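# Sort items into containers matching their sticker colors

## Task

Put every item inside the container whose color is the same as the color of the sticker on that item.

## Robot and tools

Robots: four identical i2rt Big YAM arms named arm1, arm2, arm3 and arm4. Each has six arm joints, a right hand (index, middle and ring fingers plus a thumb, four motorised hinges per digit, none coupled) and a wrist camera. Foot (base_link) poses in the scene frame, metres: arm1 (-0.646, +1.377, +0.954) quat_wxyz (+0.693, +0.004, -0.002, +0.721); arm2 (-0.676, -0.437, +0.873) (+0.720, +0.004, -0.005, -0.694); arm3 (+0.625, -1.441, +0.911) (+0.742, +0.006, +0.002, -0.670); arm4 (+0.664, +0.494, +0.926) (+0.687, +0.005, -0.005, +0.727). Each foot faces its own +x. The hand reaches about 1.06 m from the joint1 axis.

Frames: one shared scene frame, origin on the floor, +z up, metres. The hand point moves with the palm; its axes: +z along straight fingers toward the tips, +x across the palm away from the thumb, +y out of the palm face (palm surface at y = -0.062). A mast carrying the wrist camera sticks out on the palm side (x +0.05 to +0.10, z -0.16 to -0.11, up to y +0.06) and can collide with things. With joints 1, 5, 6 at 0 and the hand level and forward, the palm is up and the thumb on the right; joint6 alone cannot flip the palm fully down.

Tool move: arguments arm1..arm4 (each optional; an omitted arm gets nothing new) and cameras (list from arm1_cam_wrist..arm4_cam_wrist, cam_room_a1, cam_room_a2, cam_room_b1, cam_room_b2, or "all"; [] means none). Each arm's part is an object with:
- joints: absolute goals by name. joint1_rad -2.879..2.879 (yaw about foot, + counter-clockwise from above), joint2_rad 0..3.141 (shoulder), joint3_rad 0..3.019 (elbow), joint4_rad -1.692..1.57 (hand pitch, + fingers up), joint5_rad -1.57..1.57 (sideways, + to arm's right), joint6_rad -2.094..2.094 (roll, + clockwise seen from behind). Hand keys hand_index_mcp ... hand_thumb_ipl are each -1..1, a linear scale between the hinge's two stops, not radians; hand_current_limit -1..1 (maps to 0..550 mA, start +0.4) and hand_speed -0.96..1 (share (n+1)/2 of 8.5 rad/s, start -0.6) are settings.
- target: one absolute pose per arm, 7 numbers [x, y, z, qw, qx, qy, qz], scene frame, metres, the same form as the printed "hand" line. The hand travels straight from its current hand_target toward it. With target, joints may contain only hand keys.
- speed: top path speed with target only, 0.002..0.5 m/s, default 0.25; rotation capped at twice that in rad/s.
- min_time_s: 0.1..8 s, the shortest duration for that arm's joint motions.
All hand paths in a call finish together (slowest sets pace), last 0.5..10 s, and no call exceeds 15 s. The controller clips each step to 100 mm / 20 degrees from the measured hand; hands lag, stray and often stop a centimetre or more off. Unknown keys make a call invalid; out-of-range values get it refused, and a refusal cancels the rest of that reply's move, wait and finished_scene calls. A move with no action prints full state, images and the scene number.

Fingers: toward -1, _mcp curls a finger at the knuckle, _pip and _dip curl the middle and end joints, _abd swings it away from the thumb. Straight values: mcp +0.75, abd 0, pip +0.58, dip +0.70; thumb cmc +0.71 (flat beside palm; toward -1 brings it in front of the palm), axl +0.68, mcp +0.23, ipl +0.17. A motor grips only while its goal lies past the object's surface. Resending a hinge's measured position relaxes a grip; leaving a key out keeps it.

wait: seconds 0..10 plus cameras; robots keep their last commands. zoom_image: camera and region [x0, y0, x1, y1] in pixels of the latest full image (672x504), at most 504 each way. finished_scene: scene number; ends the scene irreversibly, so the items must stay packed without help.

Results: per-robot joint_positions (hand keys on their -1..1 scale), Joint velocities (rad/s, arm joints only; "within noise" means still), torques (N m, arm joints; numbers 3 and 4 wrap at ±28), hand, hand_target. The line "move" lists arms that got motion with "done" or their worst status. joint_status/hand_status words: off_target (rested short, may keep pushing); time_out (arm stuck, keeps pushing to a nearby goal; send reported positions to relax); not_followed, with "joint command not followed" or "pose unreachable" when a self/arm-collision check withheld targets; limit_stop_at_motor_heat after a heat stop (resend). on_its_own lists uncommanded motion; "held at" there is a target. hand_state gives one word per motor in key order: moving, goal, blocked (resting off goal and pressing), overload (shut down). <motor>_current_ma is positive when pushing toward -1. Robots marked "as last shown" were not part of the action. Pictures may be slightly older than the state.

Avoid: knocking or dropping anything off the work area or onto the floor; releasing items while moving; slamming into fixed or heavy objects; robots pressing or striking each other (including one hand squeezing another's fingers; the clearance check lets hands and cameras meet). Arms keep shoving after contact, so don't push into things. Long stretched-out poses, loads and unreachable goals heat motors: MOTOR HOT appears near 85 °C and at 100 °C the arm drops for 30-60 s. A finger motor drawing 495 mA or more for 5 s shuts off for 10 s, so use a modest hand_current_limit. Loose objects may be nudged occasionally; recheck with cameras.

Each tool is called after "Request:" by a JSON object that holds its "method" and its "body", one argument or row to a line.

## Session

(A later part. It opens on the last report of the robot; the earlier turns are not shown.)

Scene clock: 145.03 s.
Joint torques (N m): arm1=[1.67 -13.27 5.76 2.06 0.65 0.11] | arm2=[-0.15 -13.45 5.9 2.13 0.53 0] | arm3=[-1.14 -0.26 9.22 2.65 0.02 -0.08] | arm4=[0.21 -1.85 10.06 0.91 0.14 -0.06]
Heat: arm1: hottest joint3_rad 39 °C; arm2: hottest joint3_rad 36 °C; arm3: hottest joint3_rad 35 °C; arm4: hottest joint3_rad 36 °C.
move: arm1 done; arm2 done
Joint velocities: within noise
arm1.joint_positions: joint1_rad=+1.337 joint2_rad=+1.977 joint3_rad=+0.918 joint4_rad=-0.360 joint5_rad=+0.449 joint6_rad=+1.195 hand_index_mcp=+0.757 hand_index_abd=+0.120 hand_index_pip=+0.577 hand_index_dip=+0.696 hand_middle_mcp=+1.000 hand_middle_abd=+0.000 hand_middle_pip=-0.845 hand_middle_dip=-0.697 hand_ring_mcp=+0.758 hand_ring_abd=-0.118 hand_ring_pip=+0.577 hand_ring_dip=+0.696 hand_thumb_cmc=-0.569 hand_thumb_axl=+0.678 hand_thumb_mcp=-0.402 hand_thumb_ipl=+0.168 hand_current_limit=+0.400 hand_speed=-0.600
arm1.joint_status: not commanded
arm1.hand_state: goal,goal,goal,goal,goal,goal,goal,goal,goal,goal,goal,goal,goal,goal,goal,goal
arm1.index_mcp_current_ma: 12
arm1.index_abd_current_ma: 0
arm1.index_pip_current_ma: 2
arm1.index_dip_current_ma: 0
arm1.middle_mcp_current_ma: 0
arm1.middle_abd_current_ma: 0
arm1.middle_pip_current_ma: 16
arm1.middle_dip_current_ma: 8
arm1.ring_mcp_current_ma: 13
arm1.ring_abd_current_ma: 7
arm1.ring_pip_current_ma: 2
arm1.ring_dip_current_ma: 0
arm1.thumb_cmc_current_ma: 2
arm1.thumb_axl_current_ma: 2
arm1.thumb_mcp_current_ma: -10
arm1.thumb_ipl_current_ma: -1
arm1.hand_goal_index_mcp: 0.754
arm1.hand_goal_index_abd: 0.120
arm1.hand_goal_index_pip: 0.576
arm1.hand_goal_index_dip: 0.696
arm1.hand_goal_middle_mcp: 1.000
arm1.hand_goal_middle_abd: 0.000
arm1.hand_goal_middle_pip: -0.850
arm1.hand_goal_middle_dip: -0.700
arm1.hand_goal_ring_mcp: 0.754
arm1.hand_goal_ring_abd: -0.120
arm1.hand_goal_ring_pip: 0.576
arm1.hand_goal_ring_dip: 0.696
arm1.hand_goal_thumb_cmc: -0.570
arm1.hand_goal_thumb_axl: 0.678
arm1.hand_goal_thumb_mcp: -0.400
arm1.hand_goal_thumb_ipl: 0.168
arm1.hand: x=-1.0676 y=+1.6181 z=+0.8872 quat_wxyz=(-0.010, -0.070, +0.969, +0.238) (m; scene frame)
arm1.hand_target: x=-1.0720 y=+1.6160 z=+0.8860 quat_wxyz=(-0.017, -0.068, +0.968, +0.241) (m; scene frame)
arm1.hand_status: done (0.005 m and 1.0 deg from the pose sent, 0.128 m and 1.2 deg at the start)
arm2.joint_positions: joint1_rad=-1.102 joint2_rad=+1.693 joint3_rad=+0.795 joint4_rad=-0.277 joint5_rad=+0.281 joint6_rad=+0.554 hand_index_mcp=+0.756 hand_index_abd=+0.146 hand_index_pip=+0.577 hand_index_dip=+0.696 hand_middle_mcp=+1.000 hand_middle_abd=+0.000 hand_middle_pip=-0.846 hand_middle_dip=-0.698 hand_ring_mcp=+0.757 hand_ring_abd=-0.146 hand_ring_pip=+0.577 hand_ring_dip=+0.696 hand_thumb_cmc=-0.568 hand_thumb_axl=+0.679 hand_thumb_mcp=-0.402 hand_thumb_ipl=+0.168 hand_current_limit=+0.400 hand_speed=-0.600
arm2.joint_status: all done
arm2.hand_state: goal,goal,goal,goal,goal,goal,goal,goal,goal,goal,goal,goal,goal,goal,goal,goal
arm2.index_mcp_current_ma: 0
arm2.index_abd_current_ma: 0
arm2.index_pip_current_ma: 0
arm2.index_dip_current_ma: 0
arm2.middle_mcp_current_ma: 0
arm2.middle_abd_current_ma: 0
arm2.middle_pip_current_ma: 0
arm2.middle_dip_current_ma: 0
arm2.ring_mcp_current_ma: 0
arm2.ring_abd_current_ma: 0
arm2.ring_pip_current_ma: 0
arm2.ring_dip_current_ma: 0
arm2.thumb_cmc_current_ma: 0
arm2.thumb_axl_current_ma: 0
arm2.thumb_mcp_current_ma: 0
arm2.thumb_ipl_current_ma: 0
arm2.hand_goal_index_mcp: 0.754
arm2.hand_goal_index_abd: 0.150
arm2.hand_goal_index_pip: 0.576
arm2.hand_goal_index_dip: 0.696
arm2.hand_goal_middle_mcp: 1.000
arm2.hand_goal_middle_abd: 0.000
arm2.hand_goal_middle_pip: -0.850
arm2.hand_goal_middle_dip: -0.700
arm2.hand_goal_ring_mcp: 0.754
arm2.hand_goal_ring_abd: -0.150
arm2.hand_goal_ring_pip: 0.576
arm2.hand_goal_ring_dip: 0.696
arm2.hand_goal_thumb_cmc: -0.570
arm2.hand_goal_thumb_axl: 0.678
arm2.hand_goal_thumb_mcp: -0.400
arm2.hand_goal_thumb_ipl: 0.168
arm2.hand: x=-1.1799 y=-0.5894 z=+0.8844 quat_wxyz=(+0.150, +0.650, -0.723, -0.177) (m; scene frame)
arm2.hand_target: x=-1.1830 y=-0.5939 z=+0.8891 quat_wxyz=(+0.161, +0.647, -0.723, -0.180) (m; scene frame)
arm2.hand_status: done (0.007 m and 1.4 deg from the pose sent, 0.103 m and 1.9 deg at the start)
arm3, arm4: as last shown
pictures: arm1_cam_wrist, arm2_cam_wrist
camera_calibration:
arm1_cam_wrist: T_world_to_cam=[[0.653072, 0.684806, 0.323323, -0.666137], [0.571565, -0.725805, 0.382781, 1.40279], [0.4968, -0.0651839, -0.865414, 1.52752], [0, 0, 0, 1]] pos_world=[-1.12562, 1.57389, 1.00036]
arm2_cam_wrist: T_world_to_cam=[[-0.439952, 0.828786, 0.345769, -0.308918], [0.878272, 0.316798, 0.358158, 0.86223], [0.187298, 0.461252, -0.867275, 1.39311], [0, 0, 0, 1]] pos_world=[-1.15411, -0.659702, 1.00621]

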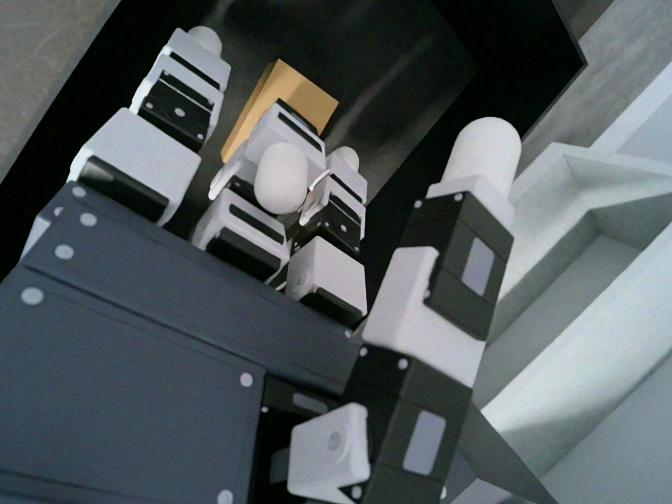

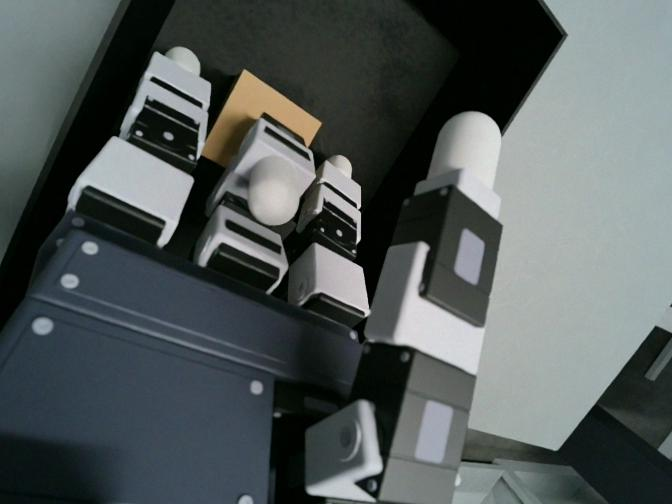

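Request:
{"method": "move", "body": {
  "arm1": {"joints": {"hand_index_abd": -0.4, "hand_ring_abd": 0.4}},
  "arm2": {"joints": {"hand_index_abd": -0.35, "hand_ring_abd": 0.35}}
}}

Request:
{"method": "move", "body": {
  "arm1": {"target": [-1.065, 1.600, 1.10, 0.0169, 0.0677, -0.9681, -0.2414], "speed": 0.2},
  "arm2": {"target": [-1.175, -0.592, 1.10, 0.1613, 0.6468, -0.7234, -0.1804], "speed": 0.2},
  "cameras": ["arm1_cam_wrist", "arm2_cam_wrist"]
}}

Request:
{"method": "move", "body": {
  "arm1": {"joints": {"joint1_rad": 0.7, "joint2_rad": 0.82, "joint3_rad": 1.25, "joint4_rad": -1.52, "joint5_rad": 0, "joint6_rad": 0}, "min_time_s": 2.5},
  "arm2": {"joints": {"joint1_rad": -1.0, "joint2_rad": 1.0, "joint3_rad": 1.2, "joint4_rad": 0.2, "joint5_rad": 0, "joint6_rad": 0}, "min_time_s": 2.5},
  "cameras": ["cam_room_b1", "cam_room_b2"]
}}

Scene clock: 157.77 s.
Joint torques (N m): arm1=[1.49 -13.22 5.83 1.95 0.64 0.14] | arm2=[-0.21 -13.68 5.91 2.15 0.51 -0.01] | arm3=[-1.2 -0.21 9.21 2.65 0.02 -0.08] | arm4=[0.26 -1.67 10.1 0.88 0.15 -0.04]
Heat: arm1: hottest joint3_rad 38 °C; arm2: hottest joint3_rad 35 °C; arm3: hottest joint3_rad 35 °C; arm4: hottest joint3_rad 36 °C.
move: arm1 off_target; arm2 off_target
Joint velocities: within noise
arm1.joint_positions: joint1_rad=+1.337 joint2_rad=+1.977 joint3_rad=+0.918 joint4_rad=-0.360 joint5_rad=+0.450 joint6_rad=+1.196 hand_index_mcp=+0.759 hand_index_abd=-0.142 hand_index_pip=+0.577 hand_index_dip=+0.696 hand_middle_mcp=+1.000 hand_middle_abd=+0.000 hand_middle_pip=-0.845 hand_middle_dip=-0.697 hand_ring_mcp=+0.758 hand_ring_abd=+0.140 hand_ring_pip=+0.577 hand_ring_dip=+0.696 hand_thumb_cmc=-0.569 hand_thumb_axl=+0.678 hand_thumb_mcp=-0.402 hand_thumb_ipl=+0.168 hand_current_limit=+0.400 hand_speed=-0.600
arm1.joint_status: hand_index_abd off_target (ended at -0.142, target -0.400); hand_ring_abd off_target (ended at +0.140, target +0.400)
arm1.hand_state: goal,blocked,goal,goal,goal,goal,goal,goal,goal,blocked,goal,goal,goal,goal,goal,goal
arm1.index_mcp_current_ma: 17
arm1.index_abd_current_ma: 385
arm1.index_pip_current_ma: 3
arm1.index_dip_current_ma: 0
arm1.middle_mcp_current_ma: 0
arm1.middle_abd_current_ma: 0
arm1.middle_pip_current_ma: 16
arm1.middle_dip_current_ma: 8
arm1.ring_mcp_current_ma: 13
arm1.ring_abd_current_ma: -385
arm1.ring_pip_current_ma: 2
arm1.ring_dip_current_ma: 0
arm1.thumb_cmc_current_ma: 2
arm1.thumb_axl_current_ma: 2
arm1.thumb_mcp_current_ma: -10
arm1.thumb_ipl_current_ma: -1
arm1.hand_goal_index_mcp: 0.754
arm1.hand_goal_index_abd: -0.400
arm1.hand_goal_index_pip: 0.576
arm1.hand_goal_index_dip: 0.696
arm1.hand_goal_middle_mcp: 1.000
arm1.hand_goal_middle_abd: 0.000
arm1.hand_goal_middle_pip: -0.850
arm1.hand_goal_middle_dip: -0.700
arm1.hand_goal_ring_mcp: 0.754
arm1.hand_goal_ring_abd: 0.400
arm1.hand_goal_ring_pip: 0.576
arm1.hand_goal_ring_dip: 0.696
arm1.hand_goal_thumb_cmc: -0.570
arm1.hand_goal_thumb_axl: 0.678
arm1.hand_goal_thumb_mcp: -0.400
arm1.hand_goal_thumb_ipl: 0.168
arm1.hand: x=-1.0676 y=+1.6181 z=+0.8872 quat_wxyz=(-0.010, -0.070, +0.969, +0.238) (m; scene frame)
arm1.hand_target: x=-1.0720 y=+1.6160 z=+0.8860 quat_wxyz=(-0.017, -0.068, +0.968, +0.241) (m; scene frame)
arm1.hand_status: not commanded
arm2.joint_positions: joint1_rad=-1.101 joint2_rad=+1.693 joint3_rad=+0.795 joint4_rad=-0.277 joint5_rad=+0.282 joint6_rad=+0.554 hand_index_mcp=+0.757 hand_index_abd=-0.046 hand_index_pip=+0.577 hand_index_dip=+0.696 hand_middle_mcp=+1.000 hand_middle_abd=+0.000 hand_middle_pip=-0.846 hand_middle_dip=-0.698 hand_ring_mcp=+0.757 hand_ring_abd=+0.049 hand_ring_pip=+0.577 hand_ring_dip=+0.696 hand_thumb_cmc=-0.568 hand_thumb_axl=+0.679 hand_thumb_mcp=-0.402 hand_thumb_ipl=+0.168 hand_current_limit=+0.400 hand_speed=-0.600
arm2.joint_status: hand_index_abd off_target (ended at -0.046, target -0.350); hand_ring_abd off_target (ended at +0.049, target +0.350)
arm2.hand_state: goal,blocked,goal,goal,goal,goal,goal,goal,goal,blocked,goal,goal,goal,goal,goal,goal
arm2.index_mcp_current_ma: 0
arm2.index_abd_current_ma: 385
arm2.index_pip_current_ma: 0
arm2.index_dip_current_ma: 0
arm2.middle_mcp_current_ma: 0
arm2.middle_abd_current_ma: 0
arm2.middle_pip_current_ma: 0
arm2.middle_dip_current_ma: 0
arm2.ring_mcp_current_ma: 0
arm2.ring_abd_current_ma: -385
arm2.ring_pip_current_ma: 0
arm2.ring_dip_current_ma: 0
arm2.thumb_cmc_current_ma: 0
arm2.thumb_axl_current_ma: 0
arm2.thumb_mcp_current_ma: 0
arm2.thumb_ipl_current_ma: 0
arm2.hand_goal_index_mcp: 0.754
arm2.hand_goal_index_abd: -0.350
arm2.hand_goal_index_pip: 0.576
arm2.hand_goal_index_dip: 0.696
arm2.hand_goal_middle_mcp: 1.000
arm2.hand_goal_middle_abd: 0.000
arm2.hand_goal_middle_pip: -0.850
arm2.hand_goal_middle_dip: -0.700
arm2.hand_goal_ring_mcp: 0.754
arm2.hand_goal_ring_abd: 0.350
arm2.hand_goal_ring_pip: 0.576
arm2.hand_goal_ring_dip: 0.696
arm2.hand_goal_thumb_cmc: -0.570
arm2.hand_goal_thumb_axl: 0.678
arm2.hand_goal_thumb_mcp: -0.400
arm2.hand_goal_thumb_ipl: 0.168
arm2.hand: x=-1.1799 y=-0.5895 z=+0.8844 quat_wxyz=(+0.150, +0.650, -0.723, -0.178) (m; scene frame)
arm2.hand_target: x=-1.1829 y=-0.5940 z=+0.8891 quat_wxyz=(+0.161, +0.647, -0.723, -0.180) (m; scene frame)
arm2.hand_status: not commanded
arm3, arm4: as last shown
pictures: none

Scene clock: 159.53 s.
Joint torques (N m): arm1=[1.73 -10.81 12.18 0.92 0.65 0.13] | arm2=[-0.21 -11.34 12.25 0.9 0.55 -0.02] | arm3=[-1.14 -0.26 9.21 2.63 0.02 -0.08] | arm4=[0.38 -1.9 10.06 0.92 0.14 -0.04]
Heat: arm1: hottest joint3_rad 38 °C; arm2: hottest joint3_rad 35 °C; arm3: hottest joint3_rad 35 °C; arm4: hottest joint3_rad 36 °C.
move: arm1 off_target; arm2 off_target
Joint velocities: within noise
arm1.joint_positions: joint1_rad=+1.367 joint2_rad=+1.536 joint3_rad=+1.011 joint4_rad=-0.918 joint5_rad=+0.454 joint6_rad=+1.228 hand_index_mcp=+0.762 hand_index_abd=-0.142 hand_index_pip=+0.578 hand_index_dip=+0.696 hand_middle_mcp=+1.000 hand_middle_abd=+0.000 hand_middle_pip=-0.845 hand_middle_dip=-0.697 hand_ring_mcp=+0.756 hand_ring_abd=+0.140 hand_ring_pip=+0.576 hand_ring_dip=+0.696 hand_thumb_cmc=-0.569 hand_thumb_axl=+0.678 hand_thumb_mcp=-0.402 hand_thumb_ipl=+0.168 hand_current_limit=+0.400 hand_speed=-0.600
arm1.joint_status: not commanded
arm1.hand_state: goal,blocked,goal,goal,goal,goal,goal,goal,goal,blocked,goal,goal,goal,goal,goal,goal
arm1.index_mcp_current_ma: 29
arm1.index_abd_current_ma: 385
arm1.index_pip_current_ma: 7
arm1.index_dip_current_ma: 0
arm1.middle_mcp_current_ma: 0
arm1.middle_abd_current_ma: 0
arm1.middle_pip_current_ma: 16
arm1.middle_dip_current_ma: 8
arm1.ring_mcp_current_ma: 5
arm1.ring_abd_current_ma: -385
arm1.ring_pip_current_ma: 1
arm1.ring_dip_current_ma: 0
arm1.thumb_cmc_current_ma: 2
arm1.thumb_axl_current_ma: 2
arm1.thumb_mcp_current_ma: -10
arm1.thumb_ipl_current_ma: -1
arm1.hand_goal_index_mcp: 0.754
arm1.hand_goal_index_abd: -0.400
arm1.hand_goal_index_pip: 0.576
arm1.hand_goal_index_dip: 0.696
arm1.hand_goal_middle_mcp: 1.000
arm1.hand_goal_middle_abd: 0.000
arm1.hand_goal_middle_pip: -0.850
arm1.hand_goal_middle_dip: -0.700
arm1.hand_goal_ring_mcp: 0.754
arm1.hand_goal_ring_abd: 0.400
arm1.hand_goal_ring_pip: 0.576
arm1.hand_goal_ring_dip: 0.696
arm1.hand_goal_thumb_cmc: -0.570
arm1.hand_goal_thumb_axl: 0.678
arm1.hand_goal_thumb_mcp: -0.400
arm1.hand_goal_thumb_ipl: 0.168
arm1.hand: x=-1.0532 y=+1.6008 z=+1.0883 quat_wxyz=(-0.006, -0.072, +0.969, +0.238) (m; scene frame)
arm1.hand_target: x=-1.0646 y=+1.5998 z=+1.1000 quat_wxyz=(-0.017, -0.068, +0.968, +0.241) (m; scene frame)
arm1.hand_status: off_target (0.017 m and 1.4 deg from the pose sent, 0.214 m and 0.9 deg at the start)
arm2.joint_positions: joint1_rad=-1.092 joint2_rad=+1.331 joint3_rad=+1.001 joint4_rad=-0.874 joint5_rad=+0.285 joint6_rad=+0.563 hand_index_mcp=+0.760 hand_index_abd=-0.046 hand_index_pip=+0.577 hand_index_dip=+0.696 hand_middle_mcp=+1.000 hand_middle_abd=+0.000 hand_middle_pip=-0.846 hand_middle_dip=-0.698 hand_ring_mcp=+0.759 hand_ring_abd=+0.049 hand_ring_pip=+0.577 hand_ring_dip=+0.696 hand_thumb_cmc=-0.568 hand_thumb_axl=+0.679 hand_thumb_mcp=-0.402 hand_thumb_ipl=+0.168 hand_current_limit=+0.400 hand_speed=-0.600
arm2.joint_status: not commanded
arm2.hand_state: goal,blocked,goal,goal,goal,goal,goal,goal,goal,blocked,goal,goal,goal,goal,goal,goal
arm2.index_mcp_current_ma: 1
arm2.index_abd_current_ma: 385
arm2.index_pip_current_ma: 0
arm2.index_dip_current_ma: 0
arm2.middle_mcp_current_ma: 0
arm2.middle_abd_current_ma: 0
arm2.middle_pip_current_ma: 0
arm2.middle_dip_current_ma: 0
arm2.ring_mcp_current_ma: 1
arm2.ring_abd_current_ma: -385
arm2.ring_pip_current_ma: 0
arm2.ring_dip_current_ma: 0
arm2.thumb_cmc_current_ma: 0
arm2.thumb_axl_current_ma: 0
arm2.thumb_mcp_current_ma: 0
arm2.thumb_ipl_current_ma: 0
arm2.hand_goal_index_mcp: 0.754
arm2.hand_goal_index_abd: -0.350
arm2.hand_goal_index_pip: 0.576
arm2.hand_goal_index_dip: 0.696
arm2.hand_goal_middle_mcp: 1.000
arm2.hand_goal_middle_abd: 0.000
arm2.hand_goal_middle_pip: -0.850
arm2.hand_goal_middle_dip: -0.700
arm2.hand_goal_ring_mcp: 0.754
arm2.hand_goal_ring_abd: 0.350
arm2.hand_goal_ring_pip: 0.576
arm2.hand_goal_ring_dip: 0.696
arm2.hand_goal_thumb_cmc: -0.570
arm2.hand_goal_thumb_axl: 0.678
arm2.hand_goal_thumb_mcp: -0.400
arm2.hand_goal_thumb_ipl: 0.168
arm2.hand: x=-1.1637 y=-0.5831 z=+1.0723 quat_wxyz=(+0.137, +0.653, -0.724, -0.174) (m; scene frame)
arm2.hand_target: x=-1.1739 y=-0.5914 z=+1.1002 quat_wxyz=(+0.162, +0.647, -0.723, -0.180) (m; scene frame)
arm2.hand_status: off_target (0.031 m and 2.9 deg from the pose sent, 0.216 m and 1.4 deg at the start)
arm3, arm4: as last shown
pictures: arm1_cam_wrist, arm2_cam_wrist
camera_calibration:
arm1_cam_wrist: T_world_to_cam=[[0.650056, 0.685337, 0.328238, -0.738098], [0.568758, -0.725275, 0.387931, 1.29554], [0.503927, -0.0654892, -0.86126, 1.69679], [0, 0, 0, 1]] pos_world=[-1.1121, 1.55659, 1.20107]
arm2_cam_wrist: T_world_to_cam=[[-0.448344, 0.824016, 0.346389, -0.385244], [0.869585, 0.312387, 0.382408, 0.739981], [0.206903, 0.472665, -0.856609, 1.56817], [0, 0, 0, 1]] pos_world=[-1.14066, -0.654931, 1.19378]

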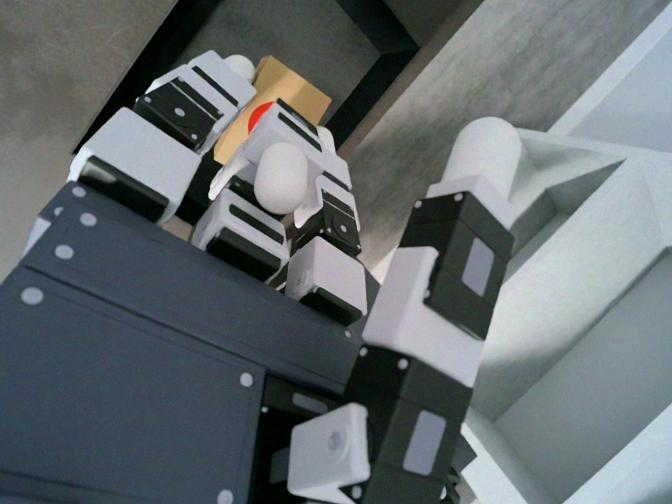

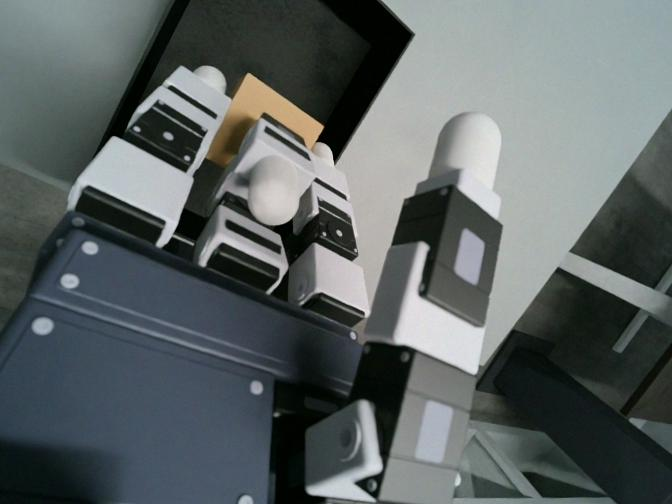

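Scene clock: 162.70 s.
Joint torques (N m): arm1=[0.91 -2.26 14.69 1.74 -0.32 -0.09] | arm2=[-0.26 -8.23 14.23 3.3 -0.18 -0.14] | arm3=[-1.14 -0.21 9.21 2.65 0.01 -0.07] | arm4=[0.38 -1.79 10.1 0.87 0.14 -0.04]
Heat: arm1: hottest joint3_rad 39 °C; arm2: hottest joint3_rad 35 °C; arm3: hottest joint3_rad 35 °C; arm4: hottest joint3_rad 36 °C.
move: arm1 done; arm2 done
Joint velocities: within noise
arm1.joint_positions: joint1_rad=+0.704 joint2_rad=+0.815 joint3_rad=+1.203 joint4_rad=-1.509 joint5_rad=+0.004 joint6_rad=+0.010 hand_index_mcp=+0.763 hand_index_abd=-0.142 hand_index_pip=+0.579 hand_index_dip=+0.696 hand_middle_mcp=+1.000 hand_middle_abd=+0.000 hand_middle_pip=-0.845 hand_middle_dip=-0.697 hand_ring_mcp=+0.753 hand_ring_abd=+0.140 hand_ring_pip=+0.576 hand_ring_dip=+0.696 hand_thumb_cmc=-0.569 hand_thumb_axl=+0.678 hand_thumb_mcp=-0.402 hand_thumb_ipl=+0.168 hand_current_limit=+0.400 hand_speed=-0.600
arm1.joint_status: all done
arm1.hand_state: goal,blocked,goal,goal,goal,goal,goal,goal,goal,blocked,goal,goal,goal,goal,goal,goal
arm1.index_mcp_current_ma: 33
arm1.index_abd_current_ma: 385
arm1.index_pip_current_ma: 8
arm1.index_dip_current_ma: 0
arm1.middle_mcp_current_ma: 0
arm1.middle_abd_current_ma: 0
arm1.middle_pip_current_ma: 16
arm1.middle_dip_current_ma: 8
arm1.ring_mcp_current_ma: -4
arm1.ring_abd_current_ma: -385
arm1.ring_pip_current_ma: -1
arm1.ring_dip_current_ma: 0
arm1.thumb_cmc_current_ma: 2
arm1.thumb_axl_current_ma: 2
arm1.thumb_mcp_current_ma: -10
arm1.thumb_ipl_current_ma: -1
arm1.hand_goal_index_mcp: 0.754
arm1.hand_goal_index_abd: -0.400
arm1.hand_goal_index_pip: 0.576
arm1.hand_goal_index_dip: 0.696
arm1.hand_goal_middle_mcp: 1.000
arm1.hand_goal_middle_abd: 0.000
arm1.hand_goal_middle_pip: -0.850
arm1.hand_goal_middle_dip: -0.700
arm1.hand_goal_ring_mcp: 0.754
arm1.hand_goal_ring_abd: 0.400
arm1.hand_goal_ring_pip: 0.576
arm1.hand_goal_ring_dip: 0.696
arm1.hand_goal_thumb_cmc: -0.570
arm1.hand_goal_thumb_axl: 0.678
arm1.hand_goal_thumb_mcp: -0.400
arm1.hand_goal_thumb_ipl: 0.168
arm1.hand: x=-0.8627 y=+1.6468 z=+1.3681 quat_wxyz=(-0.081, -0.349, +0.909, +0.212) (m; scene frame)
arm1.hand_target: x=-0.8632 y=+1.6475 z=+1.3899 quat_wxyz=(-0.086, -0.350, +0.905, +0.227) (m; scene frame)
arm1.hand_status: not commanded
arm2.joint_positions: joint1_rad=-1.006 joint2_rad=+1.006 joint3_rad=+1.140 joint4_rad=+0.176 joint5_rad=+0.002 joint6_rad=+0.008 hand_index_mcp=+0.770 hand_index_abd=-0.046 hand_index_pip=+0.581 hand_index_dip=+0.696 hand_middle_mcp=+1.000 hand_middle_abd=+0.000 hand_middle_pip=-0.848 hand_middle_dip=-0.698 hand_ring_mcp=+0.770 hand_ring_abd=+0.049 hand_ring_pip=+0.580 hand_ring_dip=+0.696 hand_thumb_cmc=-0.568 hand_thumb_axl=+0.679 hand_thumb_mcp=-0.402 hand_thumb_ipl=+0.168 hand_current_limit=+0.400 hand_speed=-0.600
arm2.joint_status: all done
arm2.hand_state: goal,blocked,goal,goal,goal,goal,goal,goal,goal,blocked,goal,goal,goal,goal,goal,goal
arm2.index_mcp_current_ma: 4
arm2.index_abd_current_ma: 385
arm2.index_pip_current_ma: 0
arm2.index_dip_current_ma: 0
arm2.middle_mcp_current_ma: 0
arm2.middle_abd_current_ma: 0
arm2.middle_pip_current_ma: 0
arm2.middle_dip_current_ma: 0
arm2.ring_mcp_current_ma: 4
arm2.ring_abd_current_ma: -385
arm2.ring_pip_current_ma: 0
arm2.ring_dip_current_ma: 0
arm2.thumb_cmc_current_ma: 0
arm2.thumb_axl_current_ma: 0
arm2.thumb_mcp_current_ma: 0
arm2.thumb_ipl_current_ma: 0
arm2.hand_goal_index_mcp: 0.754
arm2.hand_goal_index_abd: -0.350
arm2.hand_goal_index_pip: 0.576
arm2.hand_goal_index_dip: 0.696
arm2.hand_goal_middle_mcp: 1.000
arm2.hand_goal_middle_abd: 0.000
arm2.hand_goal_middle_pip: -0.850
arm2.hand_goal_middle_dip: -0.700
arm2.hand_goal_ring_mcp: 0.754
arm2.hand_goal_ring_abd: 0.350
arm2.hand_goal_ring_pip: 0.576
arm2.hand_goal_ring_dip: 0.696
arm2.hand_goal_thumb_cmc: -0.570
arm2.hand_goal_thumb_axl: 0.678
arm2.hand_goal_thumb_mcp: -0.400
arm2.hand_goal_thumb_ipl: 0.168
arm2.hand: x=-1.0819 y=-0.6780 z=+1.5628 quat_wxyz=(+0.714, +0.521, -0.283, -0.371) (m; scene frame)
arm2.hand_target: x=-1.0630 y=-0.6693 z=+1.6053 quat_wxyz=(+0.737, +0.491, -0.261, -0.383) (m; scene frame)
arm2.hand_status: not commanded
arm3, arm4: as last shown
pictures: cam_room_b1, cam_room_b2

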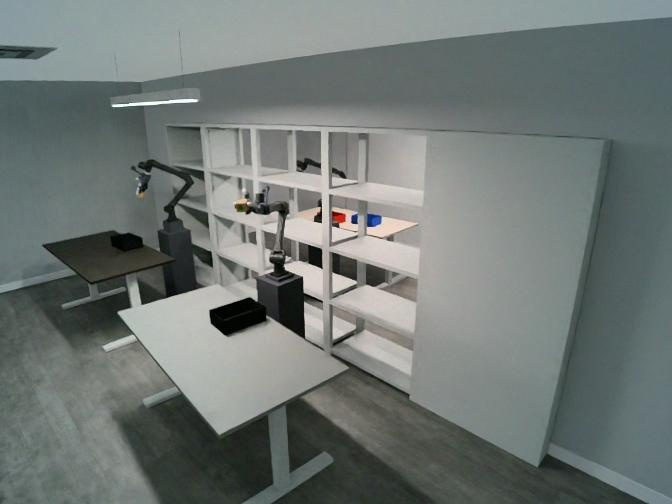

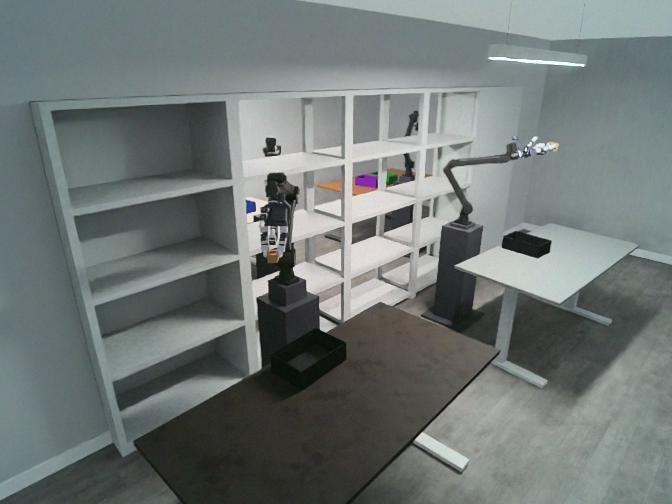

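Request:
{"method": "zoom_image", "body": {
  "camera": "cam_room_b1",
  "region": [220, 180, 280, 225]
}}

Request:
{"method": "zoom_image", "body": {
  "camera": "cam_room_b2",
  "region": [520, 125, 580, 170]
}}

Request:
{"method": "move", "body": {
  "arm1": {"joints": {"joint1_rad": -2.217}, "min_time_s": 3.5}
}}

Request:
{"method": "move", "body": {
  "arm1": {"target": [-0.29, 1.11, 1.215, 0.3030, 0.8324, 0.4361, 0.1588], "speed": 0.2}
}}

Scaled by 8.400 from the camera's 672x504 image, which has a finer 960x720 frame.

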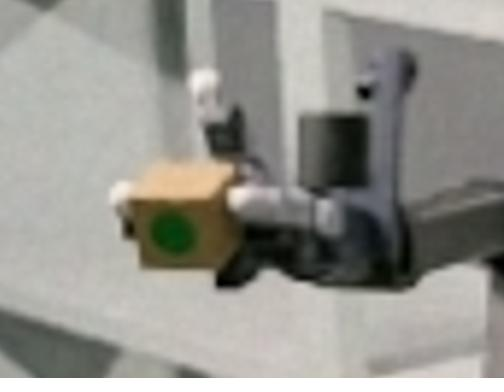

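Scaled by 8.400 from the camera's 672x504 image, which has a finer 960x720 frame.

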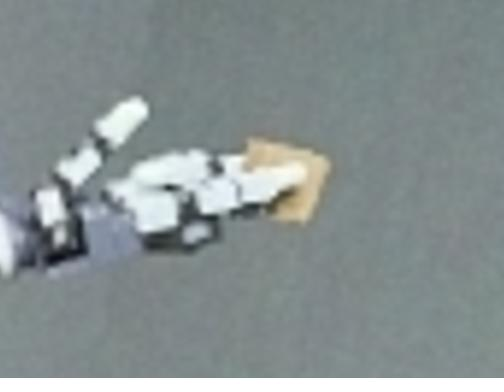

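Scene clock: 170.60 s.
Joint torques (N m): arm1=[1.14 -2.37 14.76 1.68 -0.18 -0.06] | arm2=[-0.26 -7.41 14.3 3.34 -0.17 -0.18] | arm3=[-1.2 -0.26 9.21 2.65 0.01 -0.08] | arm4=[0.56 -1.61 10.11 0.84 0.15 -0.06]
Heat: arm1: hottest joint3_rad 40 °C; arm2: hottest joint3_rad 37 °C; arm3: hottest joint3_rad 35 °C; arm4: hottest joint3_rad 36 °C.
move: arm1 done
Joint velocities: within noise
arm1.joint_positions: joint1_rad=-2.215 joint2_rad=+0.815 joint3_rad=+1.203 joint4_rad=-1.509 joint5_rad=+0.000 joint6_rad=+0.008 hand_index_mcp=+0.763 hand_index_abd=-0.142 hand_index_pip=+0.579 hand_index_dip=+0.696 hand_middle_mcp=+1.000 hand_middle_abd=+0.000 hand_middle_pip=-0.845 hand_middle_dip=-0.697 hand_ring_mcp=+0.753 hand_ring_abd=+0.140 hand_ring_pip=+0.576 hand_ring_dip=+0.696 hand_thumb_cmc=-0.569 hand_thumb_axl=+0.678 hand_thumb_mcp=-0.402 hand_thumb_ipl=+0.168 hand_current_limit=+0.400 hand_speed=-0.600
arm1.joint_status: all done
arm1.hand_state: goal,blocked,goal,goal,goal,goal,goal,goal,goal,blocked,goal,goal,goal,goal,goal,goal
arm1.index_mcp_current_ma: 33
arm1.index_abd_current_ma: 385
arm1.index_pip_current_ma: 8
arm1.index_dip_current_ma: 0
arm1.middle_mcp_current_ma: 0
arm1.middle_abd_current_ma: 0
arm1.middle_pip_current_ma: 16
arm1.middle_dip_current_ma: 8
arm1.ring_mcp_current_ma: -4
arm1.ring_abd_current_ma: -385
arm1.ring_pip_current_ma: -1
arm1.ring_dip_current_ma: 0
arm1.thumb_cmc_current_ma: 2
arm1.thumb_axl_current_ma: 2
arm1.thumb_mcp_current_ma: -10
arm1.thumb_ipl_current_ma: -1
arm1.hand_goal_index_mcp: 0.754
arm1.hand_goal_index_abd: -0.400
arm1.hand_goal_index_pip: 0.576
arm1.hand_goal_index_dip: 0.696
arm1.hand_goal_middle_mcp: 1.000
arm1.hand_goal_middle_abd: 0.000
arm1.hand_goal_middle_pip: -0.850
arm1.hand_goal_middle_dip: -0.700
arm1.hand_goal_ring_mcp: 0.754
arm1.hand_goal_ring_abd: 0.400
arm1.hand_goal_ring_pip: 0.576
arm1.hand_goal_ring_dip: 0.696
arm1.hand_goal_thumb_cmc: -0.570
arm1.hand_goal_thumb_axl: 0.678
arm1.hand_goal_thumb_mcp: -0.400
arm1.hand_goal_thumb_ipl: 0.168
arm1.hand: x=-0.3711 y=+1.1549 z=+1.3618 quat_wxyz=(+0.192, +0.866, +0.449, +0.104) (m; scene frame)
arm1.hand_target: x=-0.3703 y=+1.1542 z=+1.3836 quat_wxyz=(+0.206, +0.862, +0.450, +0.111) (m; scene frame)
arm1.hand_status: not commanded
arm2, arm4: as last shown
arm3.joint_positions: joint1_rad=+0.279 joint2_rad=+0.649 joint3_rad=+1.372 joint4_rad=-1.310 joint5_rad=+0.116 joint6_rad=+1.004 hand_index_mcp=+0.755 hand_index_abd=+0.120 hand_index_pip=+0.577 hand_index_dip=+0.696 hand_middle_mcp=+1.000 hand_middle_abd=+0.000 hand_middle_pip=-0.844 hand_middle_dip=-0.697 hand_ring_mcp=+0.756 hand_ring_abd=-0.109 hand_ring_pip=+0.577 hand_ring_dip=+0.696 hand_thumb_cmc=-0.557 hand_thumb_axl=+0.679 hand_thumb_mcp=-0.401 hand_thumb_ipl=+0.168 hand_current_limit=+0.400 hand_speed=-0.600
arm3.joint_status: not commanded
arm3.hand_state: goal,goal,goal,goal,goal,goal,goal,goal,goal,goal,goal,goal,goal,goal,goal,goal
arm3.index_mcp_current_ma: 1
arm3.index_abd_current_ma: 0
arm3.index_pip_current_ma: 1
arm3.index_dip_current_ma: 0
arm3.middle_mcp_current_ma: 0
arm3.middle_abd_current_ma: 0
arm3.middle_pip_current_ma: 8
arm3.middle_dip_current_ma: 3
arm3.ring_mcp_current_ma: 2
arm3.ring_abd_current_ma: 15
arm3.ring_pip_current_ma: 1
arm3.ring_dip_current_ma: 0
arm3.thumb_cmc_current_ma: 23
arm3.thumb_axl_current_ma: 1
arm3.thumb_mcp_current_ma: -1
arm3.thumb_ipl_current_ma: 0
arm3.hand_goal_index_mcp: 0.754
arm3.hand_goal_index_abd: 0.120
arm3.hand_goal_index_pip: 0.576
arm3.hand_goal_index_dip: 0.696
arm3.hand_goal_middle_mcp: 1.000
arm3.hand_goal_middle_abd: 0.000
arm3.hand_goal_middle_pip: -0.850
arm3.hand_goal_middle_dip: -0.700
arm3.hand_goal_ring_mcp: 0.754
arm3.hand_goal_ring_abd: -0.120
arm3.hand_goal_ring_pip: 0.576
arm3.hand_goal_ring_dip: 0.696
arm3.hand_goal_thumb_cmc: -0.570
arm3.hand_goal_thumb_axl: 0.678
arm3.hand_goal_thumb_mcp: -0.400
arm3.hand_goal_thumb_ipl: 0.168
arm3.hand: x=+0.6221 y=-1.7278 z=+1.4650 quat_wxyz=(+0.390, +0.831, -0.299, +0.262) (m; scene frame)
arm3.hand_target: x=+0.6210 y=-1.7254 z=+1.4746 quat_wxyz=(+0.397, +0.826, -0.298, +0.268) (m; scene frame)
arm3.hand_status: not commanded
pictures: none

Scene clock: 172.27 s.
Joint torques (N m): arm1=[1.9 -5.13 12.53 3.44 -0.01 0.11] | arm2=[-0.09 -7.59 14.24 3.3 -0.17 -0.16] | arm3=[-1.2 -0.26 9.21 2.66 0.02 -0.08] | arm4=[0.32 -1.61 10.06 0.85 0.13 -0.06]
Heat: arm1: hottest joint3_rad 40 °C; arm2: hottest joint3_rad 37 °C; arm3: hottest joint3_rad 35 °C; arm4: hottest joint3_rad 36 °C.
move: arm1 off_target
Joint velocities: within noise
arm1.joint_positions: joint1_rad=-2.191 joint2_rad=+0.912 joint3_rad=+0.703 joint4_rad=-0.698 joint5_rad=+0.020 joint6_rad=+0.011 hand_index_mcp=+0.766 hand_index_abd=-0.142 hand_index_pip=+0.580 hand_index_dip=+0.696 hand_middle_mcp=+1.000 hand_middle_abd=+0.000 hand_middle_pip=-0.845 hand_middle_dip=-0.697 hand_ring_mcp=+0.756 hand_ring_abd=+0.140 hand_ring_pip=+0.576 hand_ring_dip=+0.696 hand_thumb_cmc=-0.569 hand_thumb_axl=+0.678 hand_thumb_mcp=-0.403 hand_thumb_ipl=+0.168 hand_current_limit=+0.400 hand_speed=-0.600
arm1.joint_status: not commanded
arm1.hand_state: goal,blocked,goal,goal,goal,goal,goal,goal,goal,blocked,goal,goal,goal,goal,goal,goal
arm1.index_mcp_current_ma: 49
arm1.index_abd_current_ma: 385
arm1.index_pip_current_ma: 14
arm1.index_dip_current_ma: 1
arm1.middle_mcp_current_ma: 0
arm1.middle_abd_current_ma: 0
arm1.middle_pip_current_ma: 16
arm1.middle_dip_current_ma: 8
arm1.ring_mcp_current_ma: 5
arm1.ring_abd_current_ma: -385
arm1.ring_pip_current_ma: -1
arm1.ring_dip_current_ma: 0
arm1.thumb_cmc_current_ma: 2
arm1.thumb_axl_current_ma: 2
arm1.thumb_mcp_current_ma: -11
arm1.thumb_ipl_current_ma: -1
arm1.hand_goal_index_mcp: 0.754
arm1.hand_goal_index_abd: -0.400
arm1.hand_goal_index_pip: 0.576
arm1.hand_goal_index_dip: 0.696
arm1.hand_goal_middle_mcp: 1.000
arm1.hand_goal_middle_abd: 0.000
arm1.hand_goal_middle_pip: -0.850
arm1.hand_goal_middle_dip: -0.700
arm1.hand_goal_ring_mcp: 0.754
arm1.hand_goal_ring_abd: 0.400
arm1.hand_goal_ring_pip: 0.576
arm1.hand_goal_ring_dip: 0.696
arm1.hand_goal_thumb_cmc: -0.570
arm1.hand_goal_thumb_axl: 0.678
arm1.hand_goal_thumb_mcp: -0.400
arm1.hand_goal_thumb_ipl: 0.168
arm1.hand: x=-0.2958 y=+1.1119 z=+1.1998 quat_wxyz=(+0.286, +0.838, +0.441, +0.148) (m; scene frame)
arm1.hand_target: x=-0.2904 y=+1.1103 z=+1.2149 quat_wxyz=(+0.303, +0.832, +0.436, +0.159) (m; scene frame)
arm1.hand_status: off_target (0.016 m and 2.4 deg from the pose sent, 0.174 m and 14.8 deg at the start)
arm2, arm3: as last shown
arm4.joint_positions: joint1_rad=+0.924 joint2_rad=+0.817 joint3_rad=+1.197 joint4_rad=-1.443 joint5_rad=-0.004 joint6_rad=+0.009 hand_index_mcp=+0.757 hand_index_abd=+0.121 hand_index_pip=+0.577 hand_index_dip=+0.696 hand_middle_mcp=+1.000 hand_middle_abd=+0.001 hand_middle_pip=-0.845 hand_middle_dip=-0.698 hand_ring_mcp=+0.757 hand_ring_abd=-0.116 hand_ring_pip=+0.577 hand_ring_dip=+0.696 hand_thumb_cmc=-0.567 hand_thumb_axl=+0.679 hand_thumb_mcp=-0.402 hand_thumb_ipl=+0.168 hand_current_limit=+0.400 hand_speed=-0.600
arm4.joint_status: not commanded
arm4.hand_state: goal,goal,goal,goal,goal,goal,goal,goal,goal,goal,goal,goal,goal,goal,goal,goal
arm4.index_mcp_current_ma: 15
arm4.index_abd_current_ma: 3
arm4.index_pip_current_ma: 3
arm4.index_dip_current_ma: 0
arm4.middle_mcp_current_ma: -1
arm4.middle_abd_current_ma: 3
arm4.middle_pip_current_ma: 24
arm4.middle_dip_current_ma: 11
arm4.ring_mcp_current_ma: 16
arm4.ring_abd_current_ma: 15
arm4.ring_pip_current_ma: 3
arm4.ring_dip_current_ma: 0
arm4.thumb_cmc_current_ma: 14
arm4.thumb_axl_current_ma: 8
arm4.thumb_mcp_current_ma: -11
arm4.thumb_ipl_current_ma: -2
arm4.hand_goal_index_mcp: 0.754
arm4.hand_goal_index_abd: 0.120
arm4.hand_goal_index_pip: 0.576
arm4.hand_goal_index_dip: 0.696
arm4.hand_goal_middle_mcp: 1.000
arm4.hand_goal_middle_abd: 0.000
arm4.hand_goal_middle_pip: -0.850
arm4.hand_goal_middle_dip: -0.700
arm4.hand_goal_ring_mcp: 0.754
arm4.hand_goal_ring_abd: -0.120
arm4.hand_goal_ring_pip: 0.576
arm4.hand_goal_ring_dip: 0.696
arm4.hand_goal_thumb_cmc: -0.570
arm4.hand_goal_thumb_axl: 0.678
arm4.hand_goal_thumb_mcp: -0.400
arm4.hand_goal_thumb_ipl: 0.168
arm4.hand: x=+0.3766 y=+0.7081 z=+1.3483 quat_wxyz=(-0.118, -0.453, +0.854, +0.227) (m; scene frame)
arm4.hand_target: x=+0.3741 y=+0.7045 z=+1.3480 quat_wxyz=(-0.115, -0.462, +0.850, +0.224) (m; scene frame)
arm4.hand_status: not commanded
pictures: none


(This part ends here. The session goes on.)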